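# Place yellow bar as lower-left stroke of a 6

## Task

Put a yellow bar down lying flat so that its long axis continues the line of the tan bar at the upper left, touching it end to end, and so that the yellow bar's right side rests against the left end of the middle bar, forming the lower-left stroke of a figure 6. Do not disturb the other bars, and finish with both hands clear of every bar.

## Robot and tools

Robot: two arms, left_arm and right_arm. Each ends in a five-finger hand: a left hand on left_arm and a right hand on right_arm, mirror images of each other.

Frames. The scene frame has its origin at table-top height, halfway between the arms' nominal bases. +z is up, +x points out over the table, and +y is toward left_arm. Image sides do not match arm names. Calibrated base positions: left_arm (-0.040, +0.309, +0.026) m, unrotated. right_arm (-0.006, -0.323, +0.034) m, turned about 4 degrees about z. Every hand pose, offset and reading for an arm uses that arm's own base frame. Fixed cameras and the table use the scene frame.

Hand point. Each arm is steered by a point fixed to its palm, about 0.05 m in front of it. Its +z runs along the straight fingers and +y points out of the palm. On the right hand, +x runs across the palm away from the thumb; on the left hand it points toward the thumb. Straight fingertips reach 0.06 to 0.07 m past the point, and the finger centre lines sit 0.06 m behind it along -y. A wrist bracket on the little-finger side can strike objects. With the thumb turned in front of the palm, the hand can grasp things roughly 0.035 to 0.065 m thick.

execute_actions(actions, cameras). actions is a list of actions. Each action is a table of up to 15 rows, one row per 1/30 s step. If there are fewer than 15 rows, the last row repeats. Every row is one list of 28 numbers covering both arms, each in [-1, 1], in this order:
- left_arm dx, dy, dz, rx, ry, rz
- left hand: little, ring, middle, index, thumb_bend, thumb_turn, force_limit, speed
- right_arm dx, dy, dz, rx, ry, rz
- right hand: same eight
The six pose numbers are an offset, not a pose. They count from the arm's Hand target as it was when the action began, along that arm's base axes. Each row in an action is measured from that same start, and the next action starts from the new Hand target, so repeating an offset moves the arm again. 1.0 equals 0.6 m of travel or 180 degrees of turn. rx, ry, rz form a single rotation vector, turned about the Hand target's position. Sending all six as 0 asks the arm to go back to its current Hand target.

The six finger numbers are absolute targets. +1 is straight or open and -1 is curled. For thumb_turn, +1 puts the thumb beside the palm and -1 puts it opposite the fingers. force_limit maps -1..+1 to about 0..10 N at the fingertip (0..15 N for the two thumb motors). speed rises from near zero at -1 to full at +0.48 and stays full above that. There is no 'unchanged' value. To leave a hand alone, resend the last eight numbers you actually sent it. If you have sent none yet, send its hand_measured plus its hand_force_limit and hand_speed. For a soft grip, close with speed -0.94 or lower. Images come back only when actions is empty or cameras names them.

move(target, speed, blend, blocking, cameras). target is one 28-number row or a list of up to 15 rows. Pose parts are offsets from each arm's Hand target, and every row in a list counts from that same start, not from the previous row. speed is top path speed in m/s, from 0.002 to 4.3, default 0.25. Turning is capped at twice that value in rad/s. You may give one speed per target. blend in metres rounds corners in a list; 0 means stopping at each target. blocking=false returns after about 0.5 s while the arm keeps moving. Paths are straight, do not avoid obstacles, and stop after 10 s. The result adds a 'move:' line giving the outcome (done, off_target, moving, held, fault) and any limits that acted (paced: pose clipped; held: steps withheld). done means the arm came to rest within 10 mm and 2 degrees of its goal. Neither done nor off_target tells you whether the hand is touching anything.

wait(seconds 0 to 10) lets time pass while commands are held. stop() brakes a running move. zoom_image(camera, region [x0, y0, x1, y1] in pixels, at most 504 by 504) enlarges part of a camera's newest image. show_instructions() shows the reference pages. finished_scene(scene) ends the current scene for good.

Cameras: cam_high, cam_low, cam_left_wrist, cam_right_wrist, each 672x504. The wrist cameras are fisheye.

Readings. end_effector_position (m) and end_effector_quat_wxyz give each hand point in its base frame. Hand target is the last commanded pose after clipping. The hand often rests 1 to 3 cm short of it, usually lower; that alone does not mean contact. The controller limits each step to 40 degrees of orientation change. The finger readings hand_measured, hand_stopped_by (moving, target, force, stalled, fault) and hand_load_n are listed in the same six-motor order as the commands. hand_load_n is positive when something forces a finger open, and drops near 0 when a grip is lost. Joint positions, velocities and torques follow, then step readings and motor temperatures.

Things to avoid:
- Dropping a bar, opening the hand on a moving bar, or letting anything leave the table.
- Fast impacts or hard presses on the table or bars.
- Too much force on the fingers.
- Any contact between the two arms or hands.
- Paths that sweep close to an arm's own base.
- Long periods holding loads or stretching toward unreachable poses. Motors warn at 85 °C, and at 100 °C the arm drops and stays limp for 30 to 60 s.
To end a push against something, command a target back past where the hand point is.

Each tool is called in YAML: its name, and indented under it one key for each argument.

Reference images:

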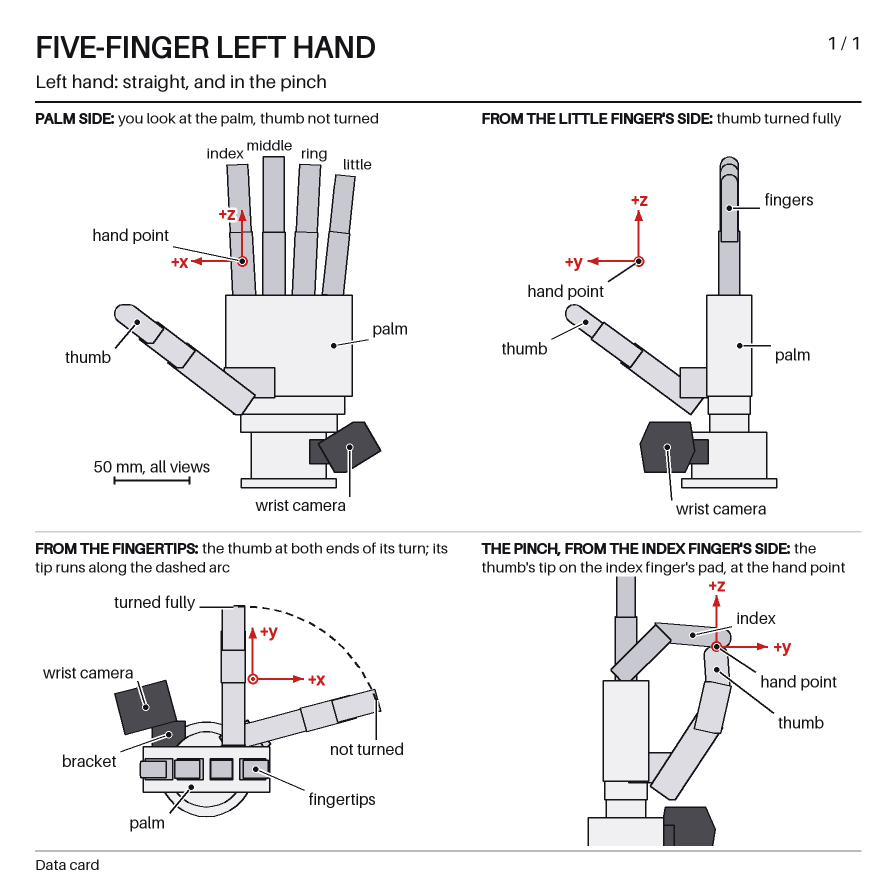

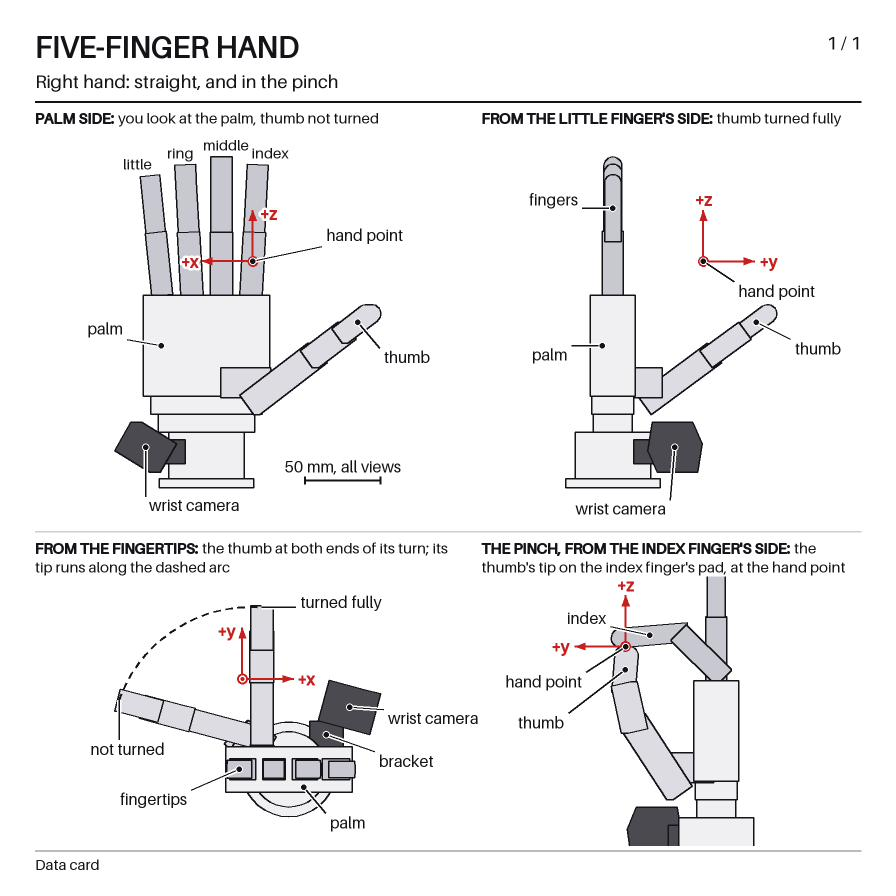

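## Session

execute_actions:
  actions: []

Scene clock: 0.00 s.
left_arm: end_effector_position=(+0.2262, +0.0020, +0.0907) hand_measured=(+1.000, +1.000, +1.000, +1.000, +1.000, +1.000) hand_load_n=(+0.0, +0.0, +0.0, +0.0, +0.0, +0.0) hand_stopped_by=(target, target, target, target, target, target) hand_force_limit=0.00 hand_speed=-0.80 end_effector_quat_wxyz=(-0.134, +0.671, -0.659, -0.311) | right_arm: end_effector_position=(+0.1787, -0.1117, +0.2216) hand_measured=(+1.000, +1.000, +1.000, +1.000, +1.000, +1.000) hand_load_n=(+0.0, +0.0, +0.0, +0.0, +0.0, +0.0) hand_stopped_by=(target, target, target, target, target, target) hand_force_limit=0.00 hand_speed=-0.80 end_effector_quat_wxyz=(-0.124, +0.795, -0.388, +0.450)
Joint positions: left_arm=[-0.24 1.472 0.912 -1.464 -0.541 -0.386] | right_arm=[-0.811 0.266 0.628 -1.061 -0.504 -1.235]
Joint velocities: within noise
Joint torques (N m): no reading
Motor temperatures (°C): left_arm=[32 31 36 31 28 28] | right_arm=[31 32 35 28 28 28]
Heat: left arm: hottest elbow 36 °C; right arm: hottest elbow 35 °C.
Hand target: left_arm +0.2322, +0.0004, +0.0929; -0.136, +0.673, -0.659, -0.306 | right_arm +0.1806, -0.1137, +0.2372; -0.119, +0.791, -0.381, +0.464
camera_calibration:
cam_left_wrist: T_world_to_cam=[[0.943023, -0.0718029, -0.324888, -0.189267], [-0.113741, -0.987181, -0.111969, 0.0454197], [-0.312683, 0.142543, -0.939101, 0.267576], [0, 0, 0, 1]] pos_world=[0.267316, -0.00689341, 0.194876]
cam_right_wrist: T_world_to_cam=[[-0.384709, -0.850462, -0.358767, 0.0544626], [-0.7738, 0.509052, -0.376962, 0.280917], [0.503223, 0.132593, -0.853924, 0.230979], [0, 0, 0, 1]] pos_world=[0.122092, -0.12731, 0.322673]

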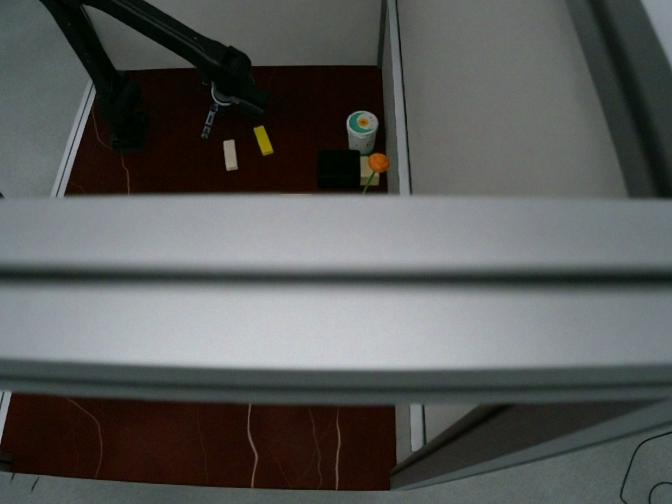

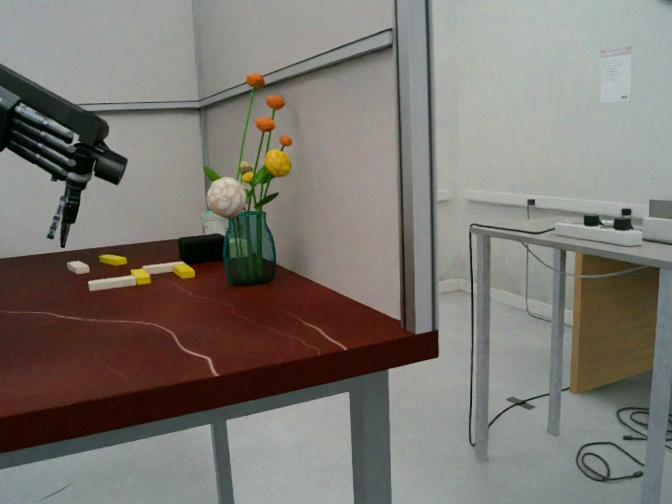

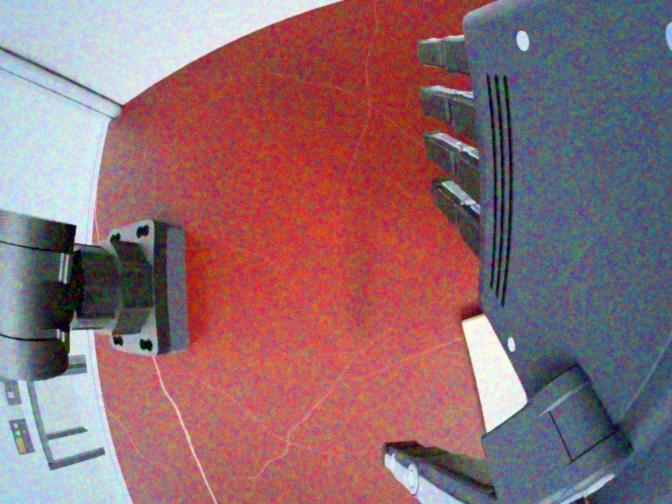

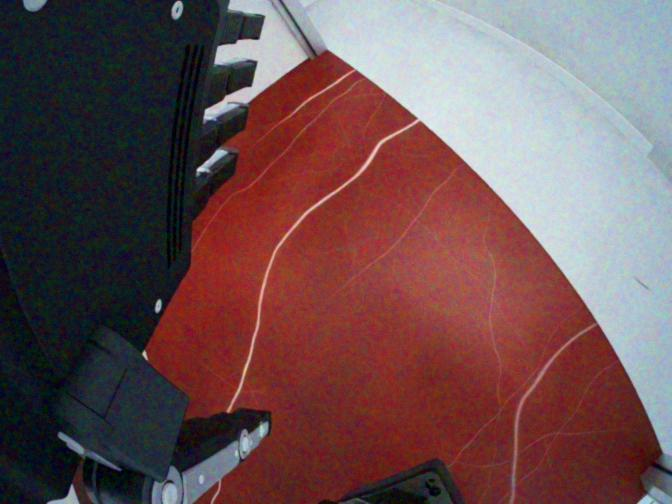

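move:
  target:
    - [0.2547,-0.1173,0.1285,-0.0985,-0.412,0.0088,1,1,0.3,0.3,0.5,-1,0,-0.3, 0.2,0.1667,0.1,-0.117,-0.183,0.253, 1,1,1,1,1,1,0,-0.8]
    - [0.2547,-0.1173,0.1285,-0.0985,-0.412,0.0088,1,1,0.3,0.3,0.5,-1,0,-0.3, 0.149,0.4728,0.1047,-0.2349,-0.3667,0.5056, 1,1,1,1,1,1,0,-0.8]
  blend: [0.05,0]
  speed: 0.35
  cameras: ["all"]

zoom_image:
  camera: "cam_right_wrist"
  region: [150, 150, 450, 450]

Scene clock: 80.57 s.
left_arm: end_effector_position=(+0.3830, -0.0650, +0.1637) hand_measured=(+1.000, +1.000, +0.300, +0.300, +0.500, -1.000) hand_load_n=(-0.5, +0.0, +0.5, +0.0, +0.0, +0.0) hand_stopped_by=(target, target, target, target, target, target) hand_force_limit=0.00 hand_speed=-0.30 end_effector_quat_wxyz=(-0.401, +0.743, -0.477, +0.242) | right_arm: end_effector_position=(+0.2704, +0.1665, +0.2970) hand_measured=(+1.000, +1.000, +1.000, +1.000, +1.000, +1.000) hand_load_n=(+0.0, +0.0, +0.0, +0.0, +0.0, +0.0) hand_stopped_by=(target, target, target, target, target, target) hand_force_limit=0.00 hand_speed=-0.80 end_effector_quat_wxyz=(-0.301, +0.464, +0.523, +0.648)
Joint positions: left_arm=[-0.353 0.937 0.67 -0.51 -0.644 -0.505] | right_arm=[0.002 0.387 0.269 0.196 -1.277 -1.906]
Joint torques (N m): left_arm=[-1.08 -4.19 8.92 1.77 -0.41 -0.19] | right_arm=[1.03 1.85 8.85 0.62 0.09 -0.25]
Motor temperatures (°C): left_arm=[31 32 38 31 28 28] | right_arm=[30 32 47 28 29 28]
Heat: left arm: hottest elbow 38 °C; right arm: hottest elbow 47 °C.
Hand target: left_arm +0.3850, -0.0700, +0.1700; -0.402, +0.742, -0.472, +0.256 | right_arm +0.2700, +0.1699, +0.3000; -0.304, +0.461, +0.527, +0.646
Off the commanded pose: left_arm 0.008 m, 2 deg | right_arm 0.005 m, 1 deg.
move: done
camera_calibration:
cam_left_wrist: T_world_to_cam=[[0.572927, 0.0385014, 0.818701, -0.356541], [-0.0693141, -0.993041, 0.0952062, -0.0459201], [0.81667, -0.111294, -0.566272, -0.115366], [0, 0, 0, 1]] pos_world=[0.295305, -0.0447128, 0.230943]
cam_right_wrist: T_world_to_cam=[[0.735699, -0.214736, 0.642366, -0.352733], [0.405002, -0.620704, -0.671342, 0.195494], [0.542881, 0.754065, -0.369683, -0.0457022], [0, 0, 0, 1]] pos_world=[0.205141, 0.080062, 0.340932]

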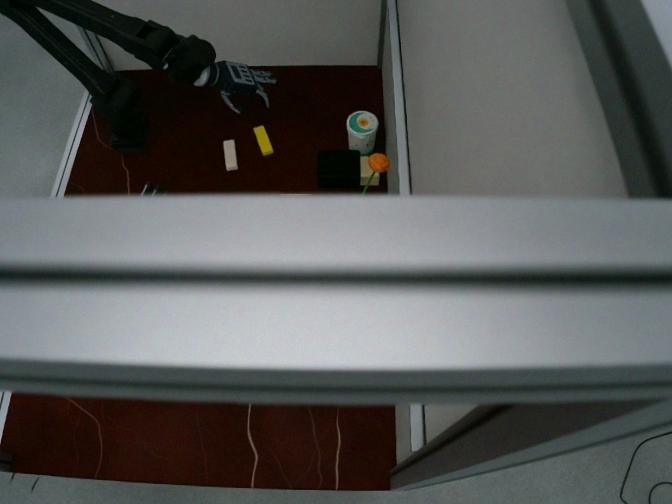

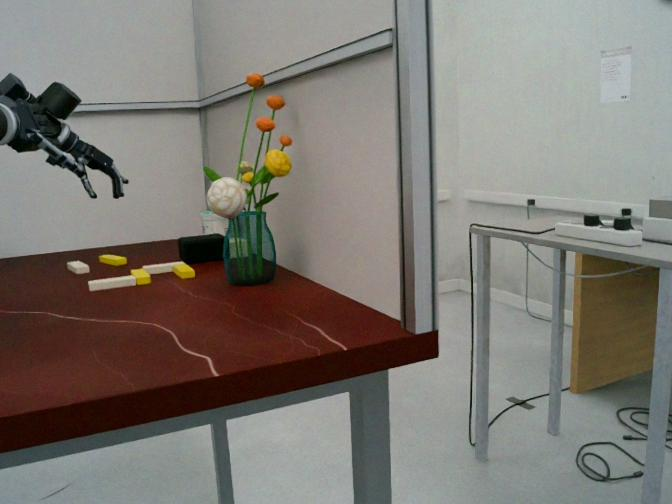

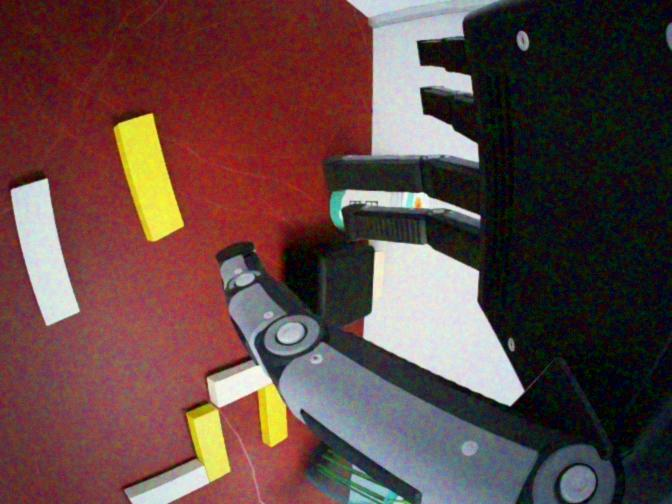

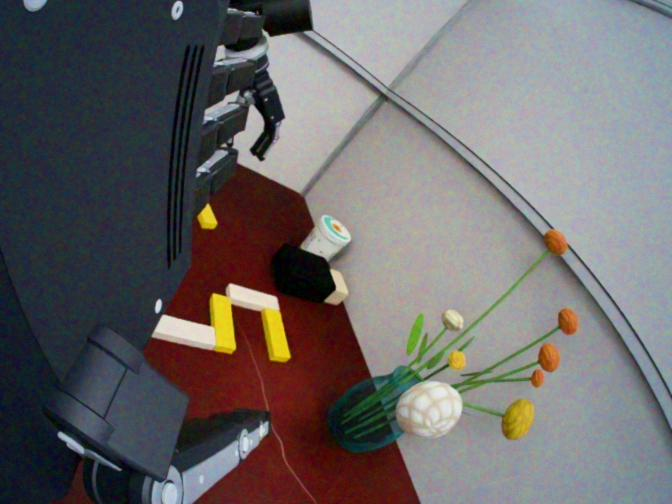

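Scaled by 1.680 from the camera's 672x504 image, which has a finer 960x720 frame.

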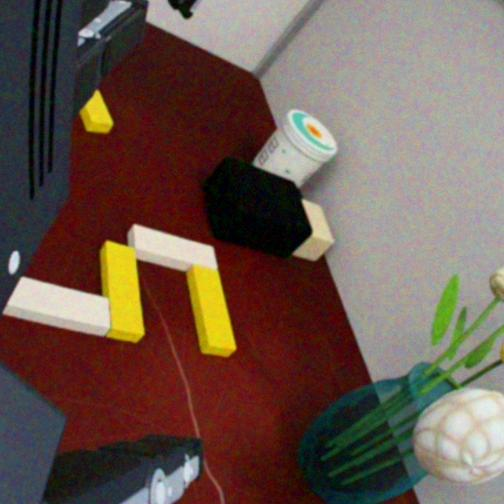

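move:
  target:
    - [0.0195,0.0403,-0.225,0,0,-0.0155,1,1,0.3,0.3,0.5,-1,0,-0.3, 0,0,0,0,0,0, 1,1,1,1,1,1,0,-0.8]
  speed: 0.25
  cameras: ["cam_left_wrist"]

Scene clock: 98.97 s.
left_arm: end_effector_position=(+0.3914, -0.0482, +0.0318) hand_measured=(+1.000, +1.000, +0.300, +0.300, +0.500, -1.000) hand_load_n=(+0.0, +0.0, +0.0, +0.0, +0.0, +0.0) hand_stopped_by=(target, target, target, target, target, target) hand_force_limit=0.00 hand_speed=-0.30 end_effector_quat_wxyz=(-0.392, +0.731, -0.493, +0.262) | right_arm: end_effector_position=(+0.2704, +0.1665, +0.2970) hand_measured=(+1.000, +1.000, +1.000, +1.000, +1.000, +1.000) hand_load_n=(+0.0, +0.0, +0.0, +0.0, +0.0, +0.0) hand_stopped_by=(target, target, target, target, target, target) hand_force_limit=0.00 hand_speed=-0.80 end_effector_quat_wxyz=(-0.301, +0.464, +0.523, +0.649)
Joint positions: left_arm=[-0.254 1.186 0.403 0.088 -0.522 -0.39] | right_arm=[0.002 0.387 0.269 0.196 -1.277 -1.907]
Joint torques (N m): left_arm=[1.14 -4.07 7.49 2.03 -0.09 -0.01] | right_arm=[1.03 1.79 8.87 0.59 0.09 -0.23]
Heat: left arm: hottest elbow 39 °C; right arm: hottest elbow 47 °C.
Hand target: left_arm +0.3966, -0.0458, +0.0350; -0.396, +0.730, -0.490, +0.266 | right_arm +0.2700, +0.1699, +0.3001; -0.304, +0.461, +0.527, +0.646
Off the commanded pose: left_arm 0.007 m, 1 deg | right_arm 0.005 m, 1 deg.
move: done
camera_calibration:
cam_left_wrist: T_world_to_cam=[[0.563173, 0.0192908, 0.826114, -0.251305], [-0.126478, -0.985936, 0.109245, 0.00612073], [0.816603, -0.166009, -0.552812, -0.198041], [0, 0, 0, 1]] pos_world=[0.304023, -0.021994, 0.0974585]
Images, in order (width x height): cam_left_wrist 672x504.

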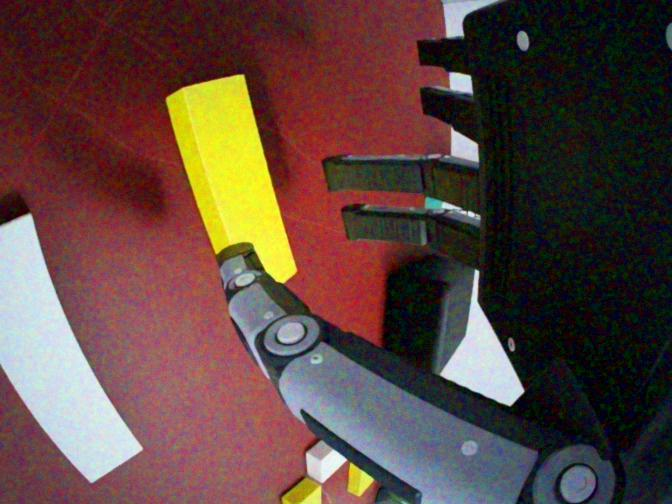

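move:
  target:
    - [0.004,0.002,-0.066,0,0,0,1,1,0.3,0.3,0.5,-1,0,-0.3, 0,0,0,0,0,0, 1,1,1,1,1,1,0,-0.8]
  speed: 0.12
  cameras: ["cam_left_wrist"]

Scene clock: 108.67 s.
left_arm: end_effector_position=(+0.4003, -0.0493, +0.0033) hand_measured=(+1.000, +1.000, +0.300, +0.300, +0.500, -1.000) hand_load_n=(+0.0, +0.0, -0.5, +0.0, +0.5, +0.0) hand_stopped_by=(target, target, target, target, target, target) hand_force_limit=0.00 hand_speed=-0.30 end_effector_quat_wxyz=(-0.396, +0.728, -0.488, +0.274) | right_arm: end_effector_position=(+0.2704, +0.1665, +0.2970) hand_measured=(+1.000, +1.000, +1.000, +1.000, +1.000, +1.000) hand_load_n=(+0.0, +0.0, +0.0, +0.0, +0.0, +0.0) hand_stopped_by=(target, target, target, target, target, target) hand_force_limit=0.00 hand_speed=-0.80 end_effector_quat_wxyz=(-0.301, +0.464, +0.523, +0.649)
Joint positions: left_arm=[-0.25 1.321 0.371 0.285 -0.518 -0.384] | right_arm=[0.002 0.387 0.269 0.196 -1.277 -1.907]
Joint torques (N m): left_arm=[0.67 -4.25 5.91 2.1 -0.06 -0.05] | right_arm=[0.97 1.9 8.85 0.59 0.08 -0.23]
Heat: left arm: hottest elbow 39 °C; right arm: hottest elbow 47 °C.
Hand target: left_arm +0.3992, -0.0445, -0.0045; -0.396, +0.730, -0.490, +0.266 | right_arm +0.2700, +0.1699, +0.3001; -0.304, +0.461, +0.527, +0.646
Off the commanded pose: left_arm 0.009 m, 1 deg | right_arm 0.005 m, 1 deg.
move: done
camera_calibration:
cam_left_wrist: T_world_to_cam=[[0.540153, 0.023319, 0.841244, -0.223478], [-0.131168, -0.985067, 0.111527, 0.0111734], [0.831282, -0.170586, -0.529028, -0.22749], [0, 0, 0, 1]] pos_world=[0.311286, -0.0225888, 0.0664047]
Images, in order (width x height): cam_left_wrist 672x504.

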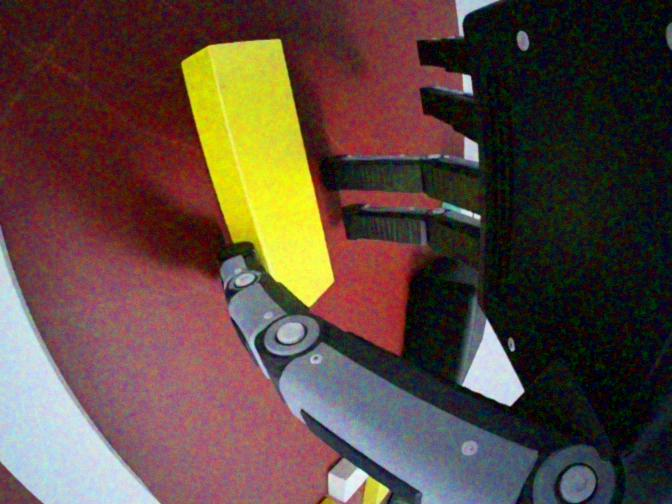

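move:
  target:
    - [0,0,0,0,0,0,1,1,-0.3,-0.3,0.5,-1,-0.5,-0.8, 0,0,0,0,0,0, 1,1,1,1,1,1,0,-0.8]
  speed: 0.1
  cameras: ["cam_left_wrist","cam_low"]

zoom_image:
  camera: "cam_left_wrist"
  region: [60, 0, 360, 225]

zoom_image:
  camera: "cam_low"
  region: [50, 200, 130, 280]

Scene clock: 116.00 s.
left_arm: end_effector_position=(+0.4009, -0.0491, +0.0031) hand_measured=(+1.000, +1.000, -0.028, -0.048, +0.502, -1.000) hand_load_n=(+0.0, +0.0, +6.0, +2.5, +5.5, +1.0) hand_stopped_by=(target, target, force, force, target, target) hand_force_limit=-0.50 hand_speed=-0.80 end_effector_quat_wxyz=(-0.397, +0.728, -0.487, +0.274) | right_arm: end_effector_position=(+0.2704, +0.1665, +0.2970) hand_measured=(+1.000, +1.000, +1.000, +1.000, +1.000, +1.000) hand_load_n=(+0.0, -0.5, +0.0, +0.0, +0.0, +0.0) hand_stopped_by=(target, target, target, target, target, target) hand_force_limit=0.00 hand_speed=-0.80 end_effector_quat_wxyz=(-0.301, +0.464, +0.523, +0.649)
Joint positions: left_arm=[-0.249 1.324 0.371 0.29 -0.517 -0.384] | right_arm=[0.002 0.387 0.269 0.196 -1.277 -1.907]
Joint torques (N m): left_arm=[1.32 -4.84 5.93 1.84 -0.08 -0.02] | right_arm=[1.08 1.85 8.85 0.61 0.09 -0.25]
Heat: left arm: hottest elbow 39 °C; right arm: hottest elbow 47 °C.
Hand target: left_arm +0.3991, -0.0445, -0.0046; -0.396, +0.730, -0.490, +0.266 | right_arm +0.2700, +0.1699, +0.3001; -0.304, +0.461, +0.527, +0.646
Off the commanded pose: left_arm 0.009 m, 1 deg | right_arm 0.005 m, 1 deg.
move: done
camera_calibration:
cam_left_wrist: T_world_to_cam=[[0.538832, 0.0240479, 0.84207, -0.223043], [-0.131036, -0.985033, 0.111979, 0.0114113], [0.83216, -0.17068, -0.527616, -0.228448], [0, 0, 0, 1]] pos_world=[0.311783, -0.0223873, 0.0660071]
Images, in order (width x height): cam_low 672x504, cam_left_wrist 672x504.

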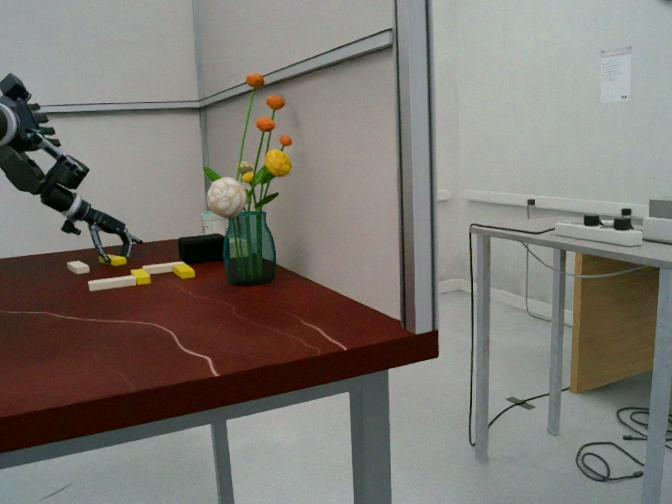

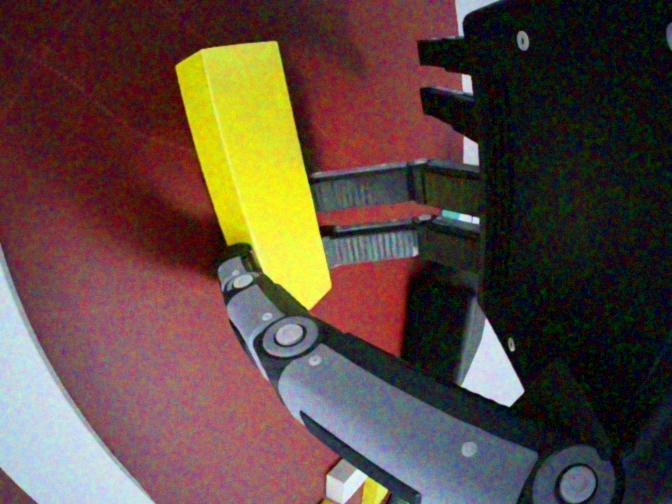

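Scaled by 1.680 from the camera's 672x504 image, which has a finer 960x720 frame.

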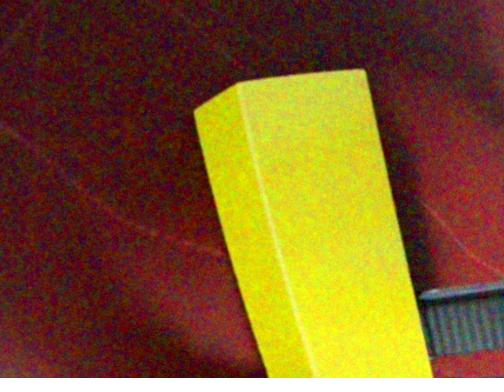

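Scaled by 6.300 from the camera's 672x504 image, which has a finer 960x720 frame.

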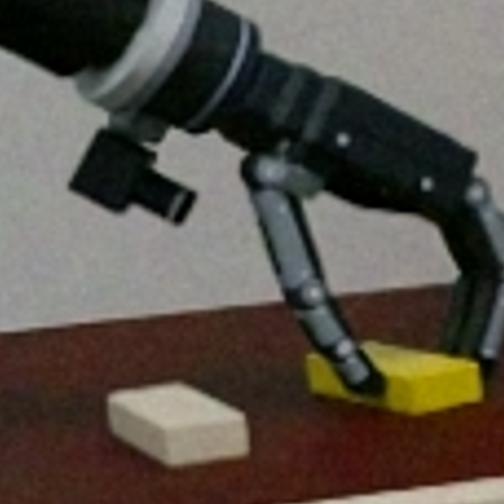

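move:
  target:
    - [-0.015,-0.02,0.12,0,0,0,1,1,-0.3,-0.3,0.5,-1,-0.5,-0.8, 0,0,0,0,0,0, 1,1,1,1,1,1,0,-0.8]
    - [-0.075,-0.2458,0.166,0,0,-0.6233,1,1,-0.3,-0.3,0.5,-1,-0.5,-0.8, 0,0,0,0,0,0, 1,1,1,1,1,1,0,-0.8]
  speed: [0.12,0.25]
  blend: [0.02,0]
  cameras: ["cam_left_wrist","cam_right_wrist","cam_low"]

zoom_image:
  camera: "cam_left_wrist"
  region: [60, 0, 360, 225]

zoom_image:
  camera: "cam_right_wrist"
  region: [150, 200, 350, 400]

Scene clock: 150.03 s.
left_arm: end_effector_position=(+0.3407, -0.1865, +0.0886) hand_measured=(+1.000, +1.000, -0.028, -0.048, +0.502, -1.000) hand_load_n=(+0.0, +0.0, +6.0, +2.0, +6.0, +1.0) hand_stopped_by=(target, target, force, force, target, target) hand_force_limit=-0.50 hand_speed=-0.80 end_effector_quat_wxyz=(-0.004, -0.011, +0.880, -0.475) | right_arm: end_effector_position=(+0.2704, +0.1665, +0.2970) hand_measured=(+1.000, +1.000, +1.000, +1.000, +1.000, +1.000) hand_load_n=(+0.0, +0.0, +0.0, +0.0, +0.0, +0.0) hand_stopped_by=(target, target, target, target, target, target) hand_force_limit=0.00 hand_speed=-0.80 end_effector_quat_wxyz=(-0.301, +0.464, +0.523, +0.649)
Joint positions: left_arm=[-0.15 1.422 0.877 -0.795 0.973 1.273] | right_arm=[0.002 0.387 0.269 0.196 -1.277 -1.907]
Joint torques (N m): left_arm=[-0.91 -7.36 10.58 -0.02 0.93 -0.03] | right_arm=[0.97 1.79 8.85 0.61 0.09 -0.24]
Heat: left arm: hottest elbow 39 °C; right arm: hottest elbow 47 °C.
Hand target: left_arm +0.3541, -0.1920, +0.0950; +0.000, -0.001, +0.879, -0.477 | right_arm +0.2700, +0.1699, +0.3001; -0.304, +0.461, +0.527, +0.646
Off the commanded pose: left_arm 0.016 m, 1 deg | right_arm 0.005 m, 1 deg.
move: off_target (left_arm)
camera_calibration:
cam_left_wrist: T_world_to_cam=[[-0.168305, -0.524598, 0.834548, -0.120066], [-0.871146, 0.475339, 0.123113, 0.382166], [-0.461279, -0.706293, -0.537004, 0.184964], [0, 0, 0, 1]] pos_world=[0.398035, -0.114006, 0.152477]
cam_right_wrist: T_world_to_cam=[[0.735007, -0.21455, 0.64322, -0.352824], [0.405703, -0.620929, -0.67071, 0.195194], [0.543295, 0.753933, -0.369344, -0.0458378], [0, 0, 0, 1]] pos_world=[0.205041, 0.0800618, 0.340932]
Images, in order (width x height): cam_low 672x504, cam_left_wrist 672x504, cam_right_wrist 672x504.

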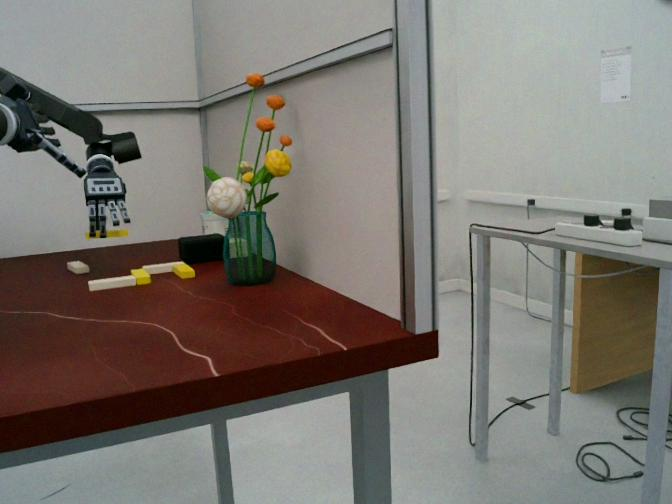

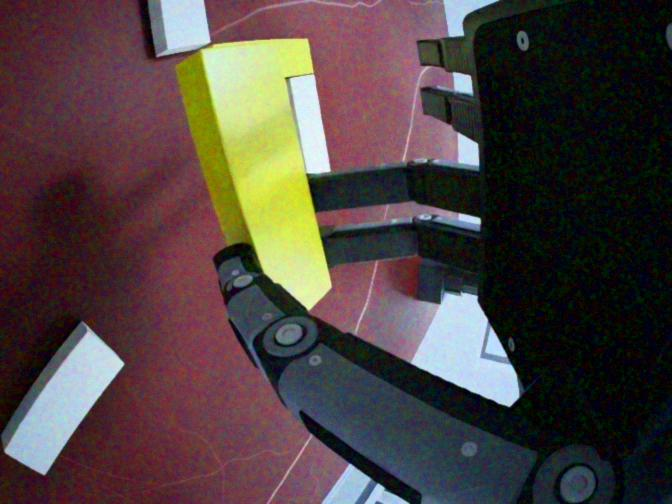

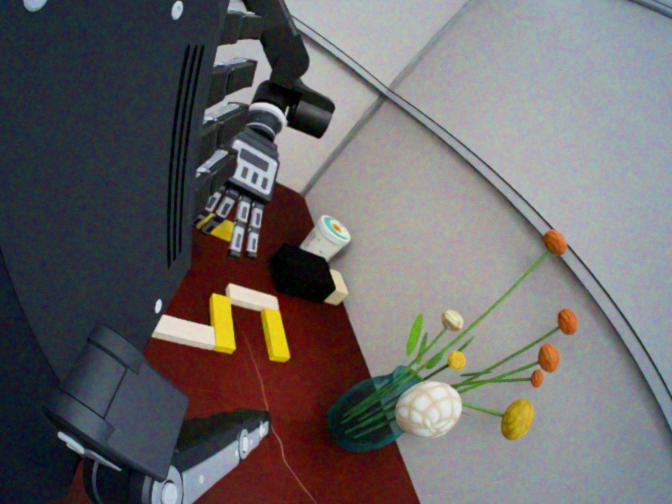

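Scaled by 1.680 from the camera's 672x504 image, which has a finer 960x720 frame.

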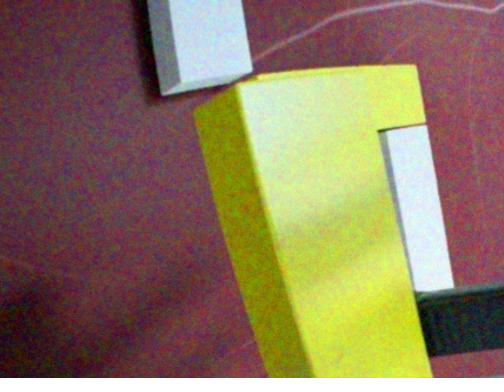

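Scaled by 2.520 from the camera's 672x504 image, which has a finer 960x720 frame.

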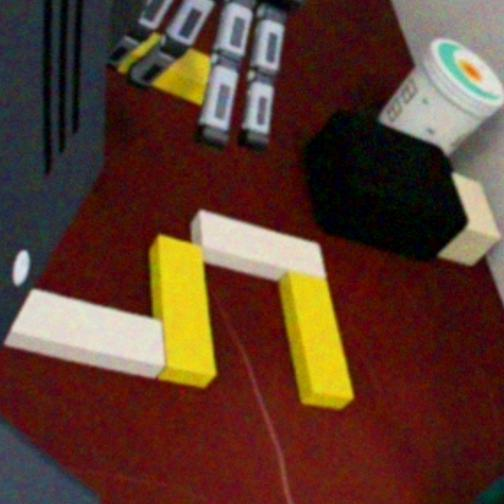

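move:
  target:
    - [0.01,-0.0567,-0.1083,0,0,0,1,1,-0.3,-0.3,0.5,-1,-0.5,-0.8, 0,0,0,0,0,0, 1,1,1,1,1,1,0,-0.8]
  speed: 0.15
  cameras: ["cam_left_wrist","cam_right_wrist"]

zoom_image:
  camera: "cam_left_wrist"
  region: [60, 0, 360, 225]

zoom_image:
  camera: "cam_right_wrist"
  region: [150, 200, 350, 400]

Scene clock: 181.00 s.
left_arm: end_effector_position=(+0.3589, -0.2226, +0.0334) hand_measured=(+1.000, +1.000, -0.028, -0.048, +0.502, -1.000) hand_load_n=(+0.0, +0.0, +6.0, +1.5, +6.0, +1.0) hand_stopped_by=(target, target, force, force, target, target) hand_force_limit=-0.50 hand_speed=-0.80 end_effector_quat_wxyz=(+0.002, -0.001, +0.879, -0.477) | right_arm: end_effector_position=(+0.2704, +0.1665, +0.2970) hand_measured=(+1.000, +1.000, +1.000, +1.000, +1.000, +1.000) hand_load_n=(+0.0, +0.0, +0.0, +0.0, +0.0, +0.0) hand_stopped_by=(target, target, target, target, target, target) hand_force_limit=0.00 hand_speed=-0.80 end_effector_quat_wxyz=(-0.301, +0.464, +0.523, +0.649)
Joint positions: left_arm=[-0.232 1.561 0.846 -0.508 0.952 1.156] | right_arm=[0.002 0.387 0.269 0.196 -1.277 -1.907]
Joint torques (N m): left_arm=[-0.85 -9 6.97 1.07 0.78 -0.13] | right_arm=[1.14 1.85 8.84 0.59 0.09 -0.24]
Motor temperatures (°C): left_arm=[31 31 43 31 28 28] | right_arm=[30 32 47 28 28 28]
Heat: left arm: hottest elbow 43 °C; right arm: hottest elbow 47 °C.
Hand target: left_arm +0.3601, -0.2260, +0.0301; +0.001, -0.001, +0.879, -0.477 | right_arm +0.2700, +0.1699, +0.3001; -0.304, +0.461, +0.527, +0.646
Off the commanded pose: left_arm 0.005 m, 0 deg | right_arm 0.005 m, 1 deg.
move: done
camera_calibration:
cam_left_wrist: T_world_to_cam=[[-0.192464, -0.519088, 0.83277, -0.0798318], [-0.867333, 0.48694, 0.103071, 0.423844], [-0.459012, -0.702451, -0.54394, 0.138411], [0, 0, 0, 1]] pos_world=[0.415781, -0.1506, 0.0980827]
cam_right_wrist: T_world_to_cam=[[0.735007, -0.21455, 0.64322, -0.352824], [0.405703, -0.620929, -0.67071, 0.195194], [0.543295, 0.753933, -0.369344, -0.0458378], [0, 0, 0, 1]] pos_world=[0.205041, 0.0800618, 0.340932]
Images, in order (width x height): cam_left_wrist 672x504, cam_right_wrist 672x504.

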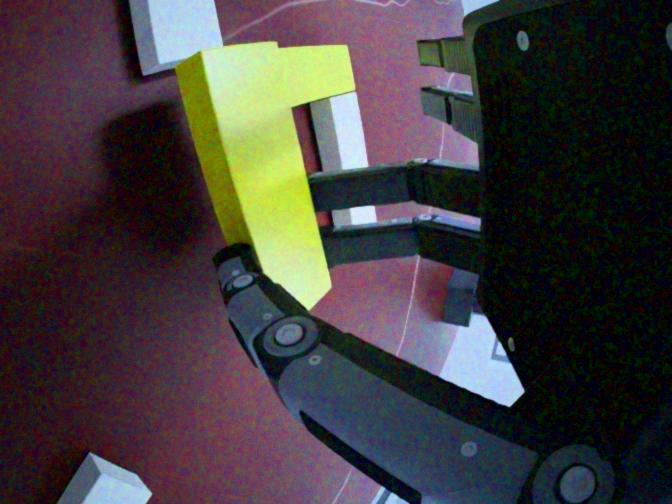

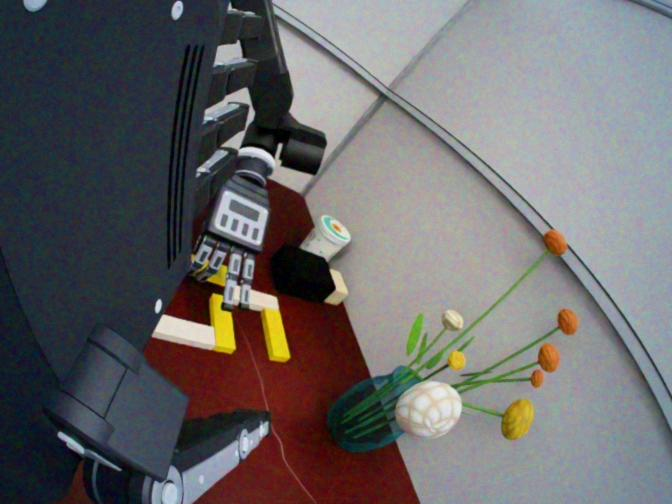

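Scaled by 1.680 from the camera's 672x504 image, which has a finer 960x720 frame.

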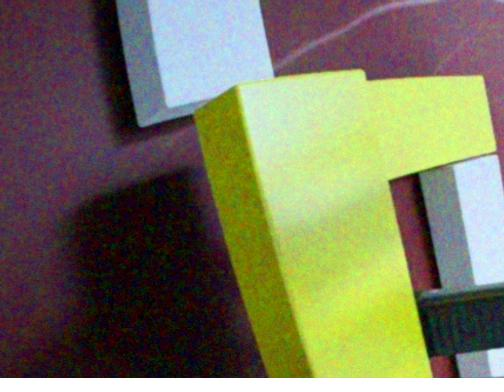

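Scaled by 2.520 from the camera's 672x504 image, which has a finer 960x720 frame.

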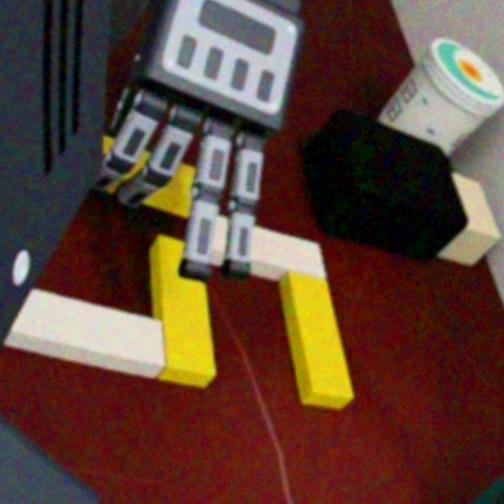

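move:
  target:
    - [0.0,0.0033,-0.049,0,0,0,1,1,-0.3,-0.3,0.5,-1,-0.5,-0.8, 0,0,0,0,0,0, 1,1,1,1,1,1,0,-0.8]
  speed: 0.1
  cameras: ["cam_left_wrist","cam_right_wrist"]

zoom_image:
  camera: "cam_left_wrist"
  region: [100, 0, 320, 165]

zoom_image:
  camera: "cam_right_wrist"
  region: [180, 240, 280, 340]

Scene clock: 196.43 s.
left_arm: end_effector_position=(+0.3589, -0.2226, +0.0061) hand_measured=(+1.000, +1.000, -0.028, -0.048, +0.502, -1.000) hand_load_n=(+0.0, +0.0, +6.0, +2.0, +6.0, +1.0) hand_stopped_by=(target, target, force, force, target, target) hand_force_limit=-0.50 hand_speed=-0.80 end_effector_quat_wxyz=(+0.002, -0.001, +0.879, -0.477) | right_arm: end_effector_position=(+0.2704, +0.1665, +0.2970) hand_measured=(+1.000, +1.000, +1.000, +1.000, +1.000, +1.000) hand_load_n=(+0.0, +0.0, +0.0, +0.0, +0.0, +0.0) hand_stopped_by=(target, target, target, target, target, target) hand_force_limit=0.00 hand_speed=-0.80 end_effector_quat_wxyz=(-0.301, +0.464, +0.523, +0.649)
Joint positions: left_arm=[-0.232 1.618 0.82 -0.425 0.952 1.156] | right_arm=[0.002 0.387 0.269 0.196 -1.277 -1.907]
Joint torques (N m): left_arm=[-0.91 -8.64 6.43 1.01 0.79 -0.12] | right_arm=[1.08 1.79 8.85 0.59 0.09 -0.25]
Heat: left arm: hottest elbow 41 °C; right arm: hottest elbow 48 °C.
Hand target: left_arm +0.3601, -0.2240, +0.0006; +0.001, -0.001, +0.879, -0.477 | right_arm +0.2700, +0.1699, +0.3001; -0.304, +0.461, +0.527, +0.646
Off the commanded pose: left_arm 0.006 m, 0 deg | right_arm 0.005 m, 1 deg.
move: done
camera_calibration:
cam_left_wrist: T_world_to_cam=[[-0.192187, -0.519096, 0.832829, -0.0572179], [-0.867357, 0.486849, 0.103295, 0.426639], [-0.459082, -0.702508, -0.543807, 0.123573], [0, 0, 0, 1]] pos_world=[0.415782, -0.1506, 0.0707827]
cam_right_wrist: T_world_to_cam=[[0.735007, -0.21455, 0.64322, -0.352824], [0.405703, -0.620929, -0.67071, 0.195194], [0.543295, 0.753933, -0.369344, -0.0458378], [0, 0, 0, 1]] pos_world=[0.205041, 0.0800618, 0.340932]
Images, in order (width x height): cam_left_wrist 672x504, cam_right_wrist 672x504.

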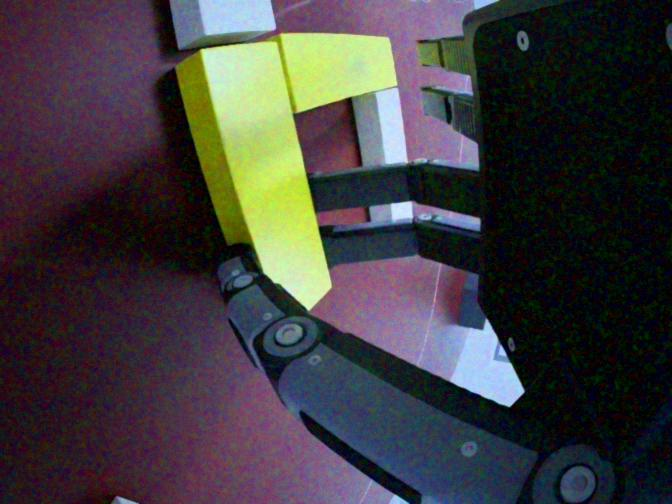

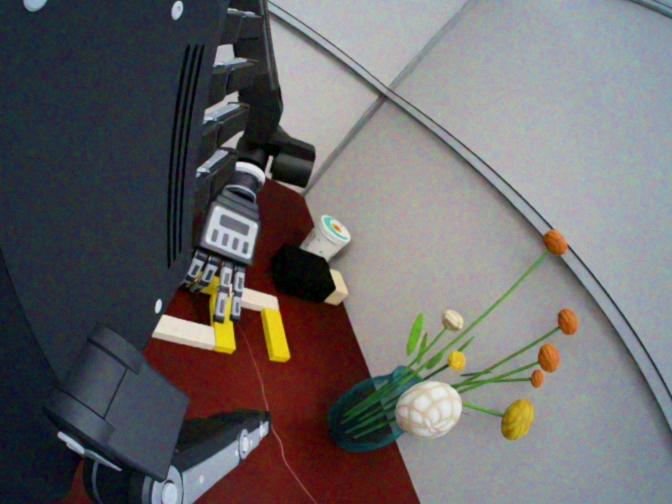

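Scaled by 2.291 from the camera's 672x504 image, which has a finer 960x720 frame.

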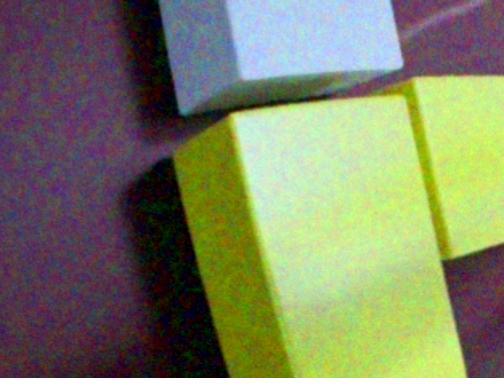

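Scaled by 5.040 from the camera's 672x504 image, which has a finer 960x720 frame.

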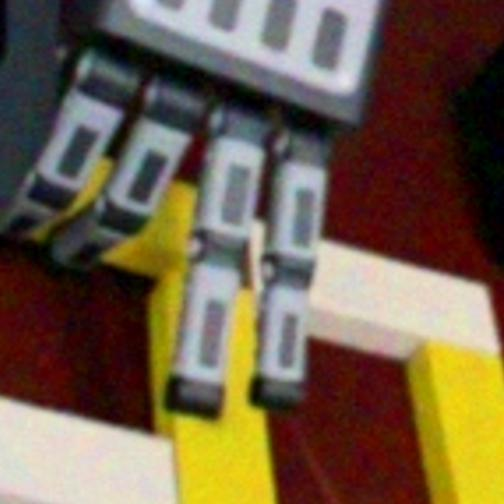

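move:
  target:
    - [0.0117,-0.0075,0,0,0,0,1,1,-0.3,-0.3,0.5,-1,-0.5,-0.8, 0,0,0,0,0,0, 1,1,1,1,1,1,0,-0.8]
  speed: 0.04
  cameras: ["cam_left_wrist"]

zoom_image:
  camera: "cam_left_wrist"
  region: [100, 0, 320, 165]

Scene clock: 216.03 s.
left_arm: end_effector_position=(+0.3588, -0.2227, +0.0035) hand_measured=(+1.000, +1.000, -0.028, -0.048, +0.502, -1.000) hand_load_n=(+0.0, +0.0, +6.0, +2.0, +5.5, +1.5) hand_stopped_by=(target, target, force, force, target, target) hand_force_limit=-0.50 hand_speed=-0.80 end_effector_quat_wxyz=(+0.001, -0.002, +0.879, -0.477) | right_arm: end_effector_position=(+0.2704, +0.1665, +0.2970) hand_measured=(+1.000, +1.000, +1.000, +1.000, +1.000, +1.000) hand_load_n=(+0.0, +0.0, +0.0, +0.0, +0.0, +0.0) hand_stopped_by=(target, target, target, target, target, target) hand_force_limit=0.00 hand_speed=-0.80 end_effector_quat_wxyz=(-0.301, +0.464, +0.523, +0.649)
Joint positions: left_arm=[-0.232 1.626 0.82 -0.421 0.952 1.154] | right_arm=[0.002 0.387 0.269 0.196 -1.277 -1.907]
Joint torques (N m): left_arm=[-1.32 -8.82 8.02 1.06 0.74 -0.22] | right_arm=[1.2 1.9 8.85 0.61 0.09 -0.24]
Heat: left arm: hottest elbow 41 °C; right arm: hottest elbow 48 °C.
Hand target: left_arm +0.3671, -0.2285, +0.0006; +0.001, -0.001, +0.879, -0.477 | right_arm +0.2700, +0.1699, +0.3001; -0.304, +0.461, +0.527, +0.646
Off the commanded pose: left_arm 0.011 m, 0 deg | right_arm 0.005 m, 1 deg.
move: off_target (left_arm)
camera_calibration:
cam_left_wrist: T_world_to_cam=[[-0.187846, -0.519908, 0.833313, -0.0568068], [-0.867412, 0.485823, 0.107575, 0.426687], [-0.460772, -0.702618, -0.542234, 0.122724], [0, 0, 0, 1]] pos_world=[0.41599, -0.150601, 0.0679819]
Images, in order (width x height): cam_left_wrist 672x504.

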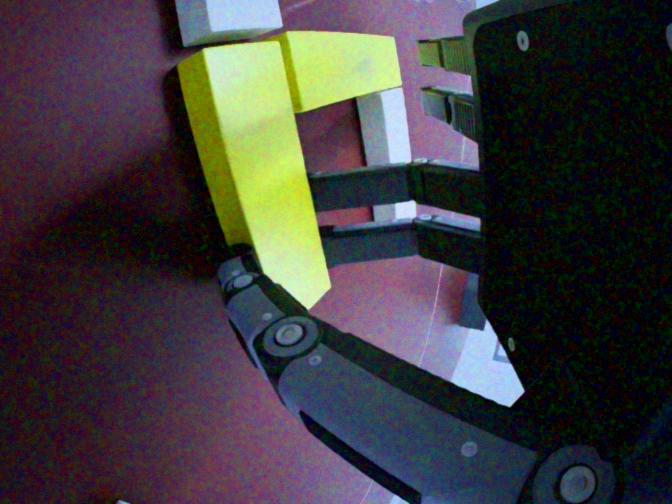

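Scaled by 2.291 from the camera's 672x504 image, which has a finer 960x720 frame.

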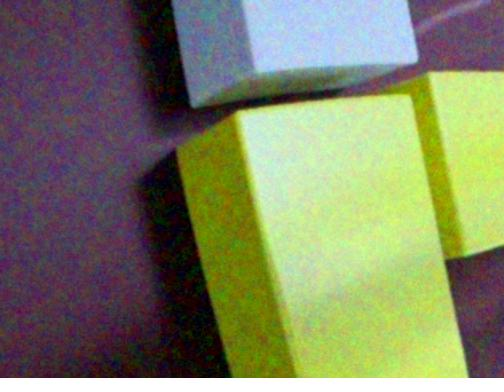

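move:
  target:
    - [0.006,-0.0035,0.003,0,0,0,1,1,-0.3,-0.3,0.5,-1,-0.5,-0.8, 0,0,0,0,0,0, 1,1,1,1,1,1,0,-0.8]
  speed: 0.03
  cameras: ["cam_left_wrist"]

zoom_image:
  camera: "cam_left_wrist"
  region: [100, 0, 320, 165]

Scene clock: 223.43 s.
left_arm: end_effector_position=(+0.3590, -0.2234, +0.0038) hand_measured=(+1.000, +1.000, -0.028, -0.048, +0.502, -1.000) hand_load_n=(+0.0, +0.0, +6.0, +2.0, +6.0, +1.5) hand_stopped_by=(target, target, force, force, target, target) hand_force_limit=-0.50 hand_speed=-0.80 end_effector_quat_wxyz=(-0.001, -0.004, +0.879, -0.477) | right_arm: end_effector_position=(+0.2704, +0.1665, +0.2970) hand_measured=(+1.000, +1.000, +1.000, +1.000, +1.000, +1.000) hand_load_n=(+0.0, +0.0, +0.0, +0.0, +0.0, +0.0) hand_stopped_by=(target, target, target, target, target, target) hand_force_limit=0.00 hand_speed=-0.80 end_effector_quat_wxyz=(-0.301, +0.464, +0.523, +0.649)
Joint positions: left_arm=[-0.234 1.627 0.822 -0.421 0.952 1.149] | right_arm=[0.002 0.387 0.269 0.196 -1.277 -1.907]
Joint torques (N m): left_arm=[-1.55 -9.23 8.66 0.99 0.64 -0.22] | right_arm=[1.03 1.85 8.85 0.61 0.09 -0.23]
Heat: left arm: hottest elbow 41 °C; right arm: hottest elbow 48 °C.
Hand target: left_arm +0.3708, -0.2307, +0.0025; +0.001, +0.000, +0.879, -0.477 | right_arm +0.2700, +0.1699, +0.3001; -0.304, +0.461, +0.527, +0.646
Off the commanded pose: left_arm 0.014 m, 0 deg | right_arm 0.005 m, 1 deg.
move: off_target (left_arm)
camera_calibration:
cam_left_wrist: T_world_to_cam=[[-0.184137, -0.520092, 0.834025, -0.0587652], [-0.867792, 0.48448, 0.110526, 0.426989], [-0.461553, -0.703409, -0.540542, 0.122589], [0, 0, 0, 1]] pos_world=[0.416298, -0.151201, 0.0680825]
Images, in order (width x height): cam_left_wrist 672x504.

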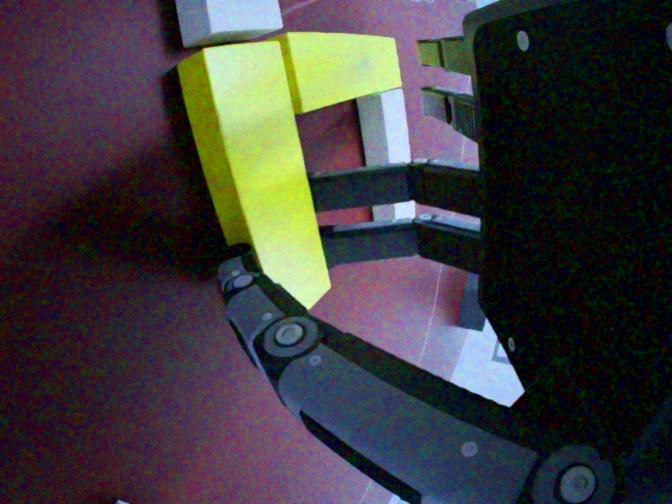

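Scaled by 2.291 from the camera's 672x504 image, which has a finer 960x720 frame.

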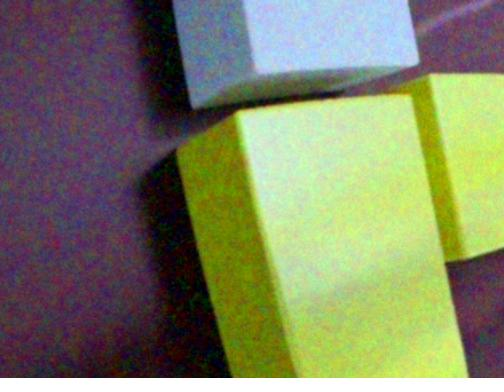

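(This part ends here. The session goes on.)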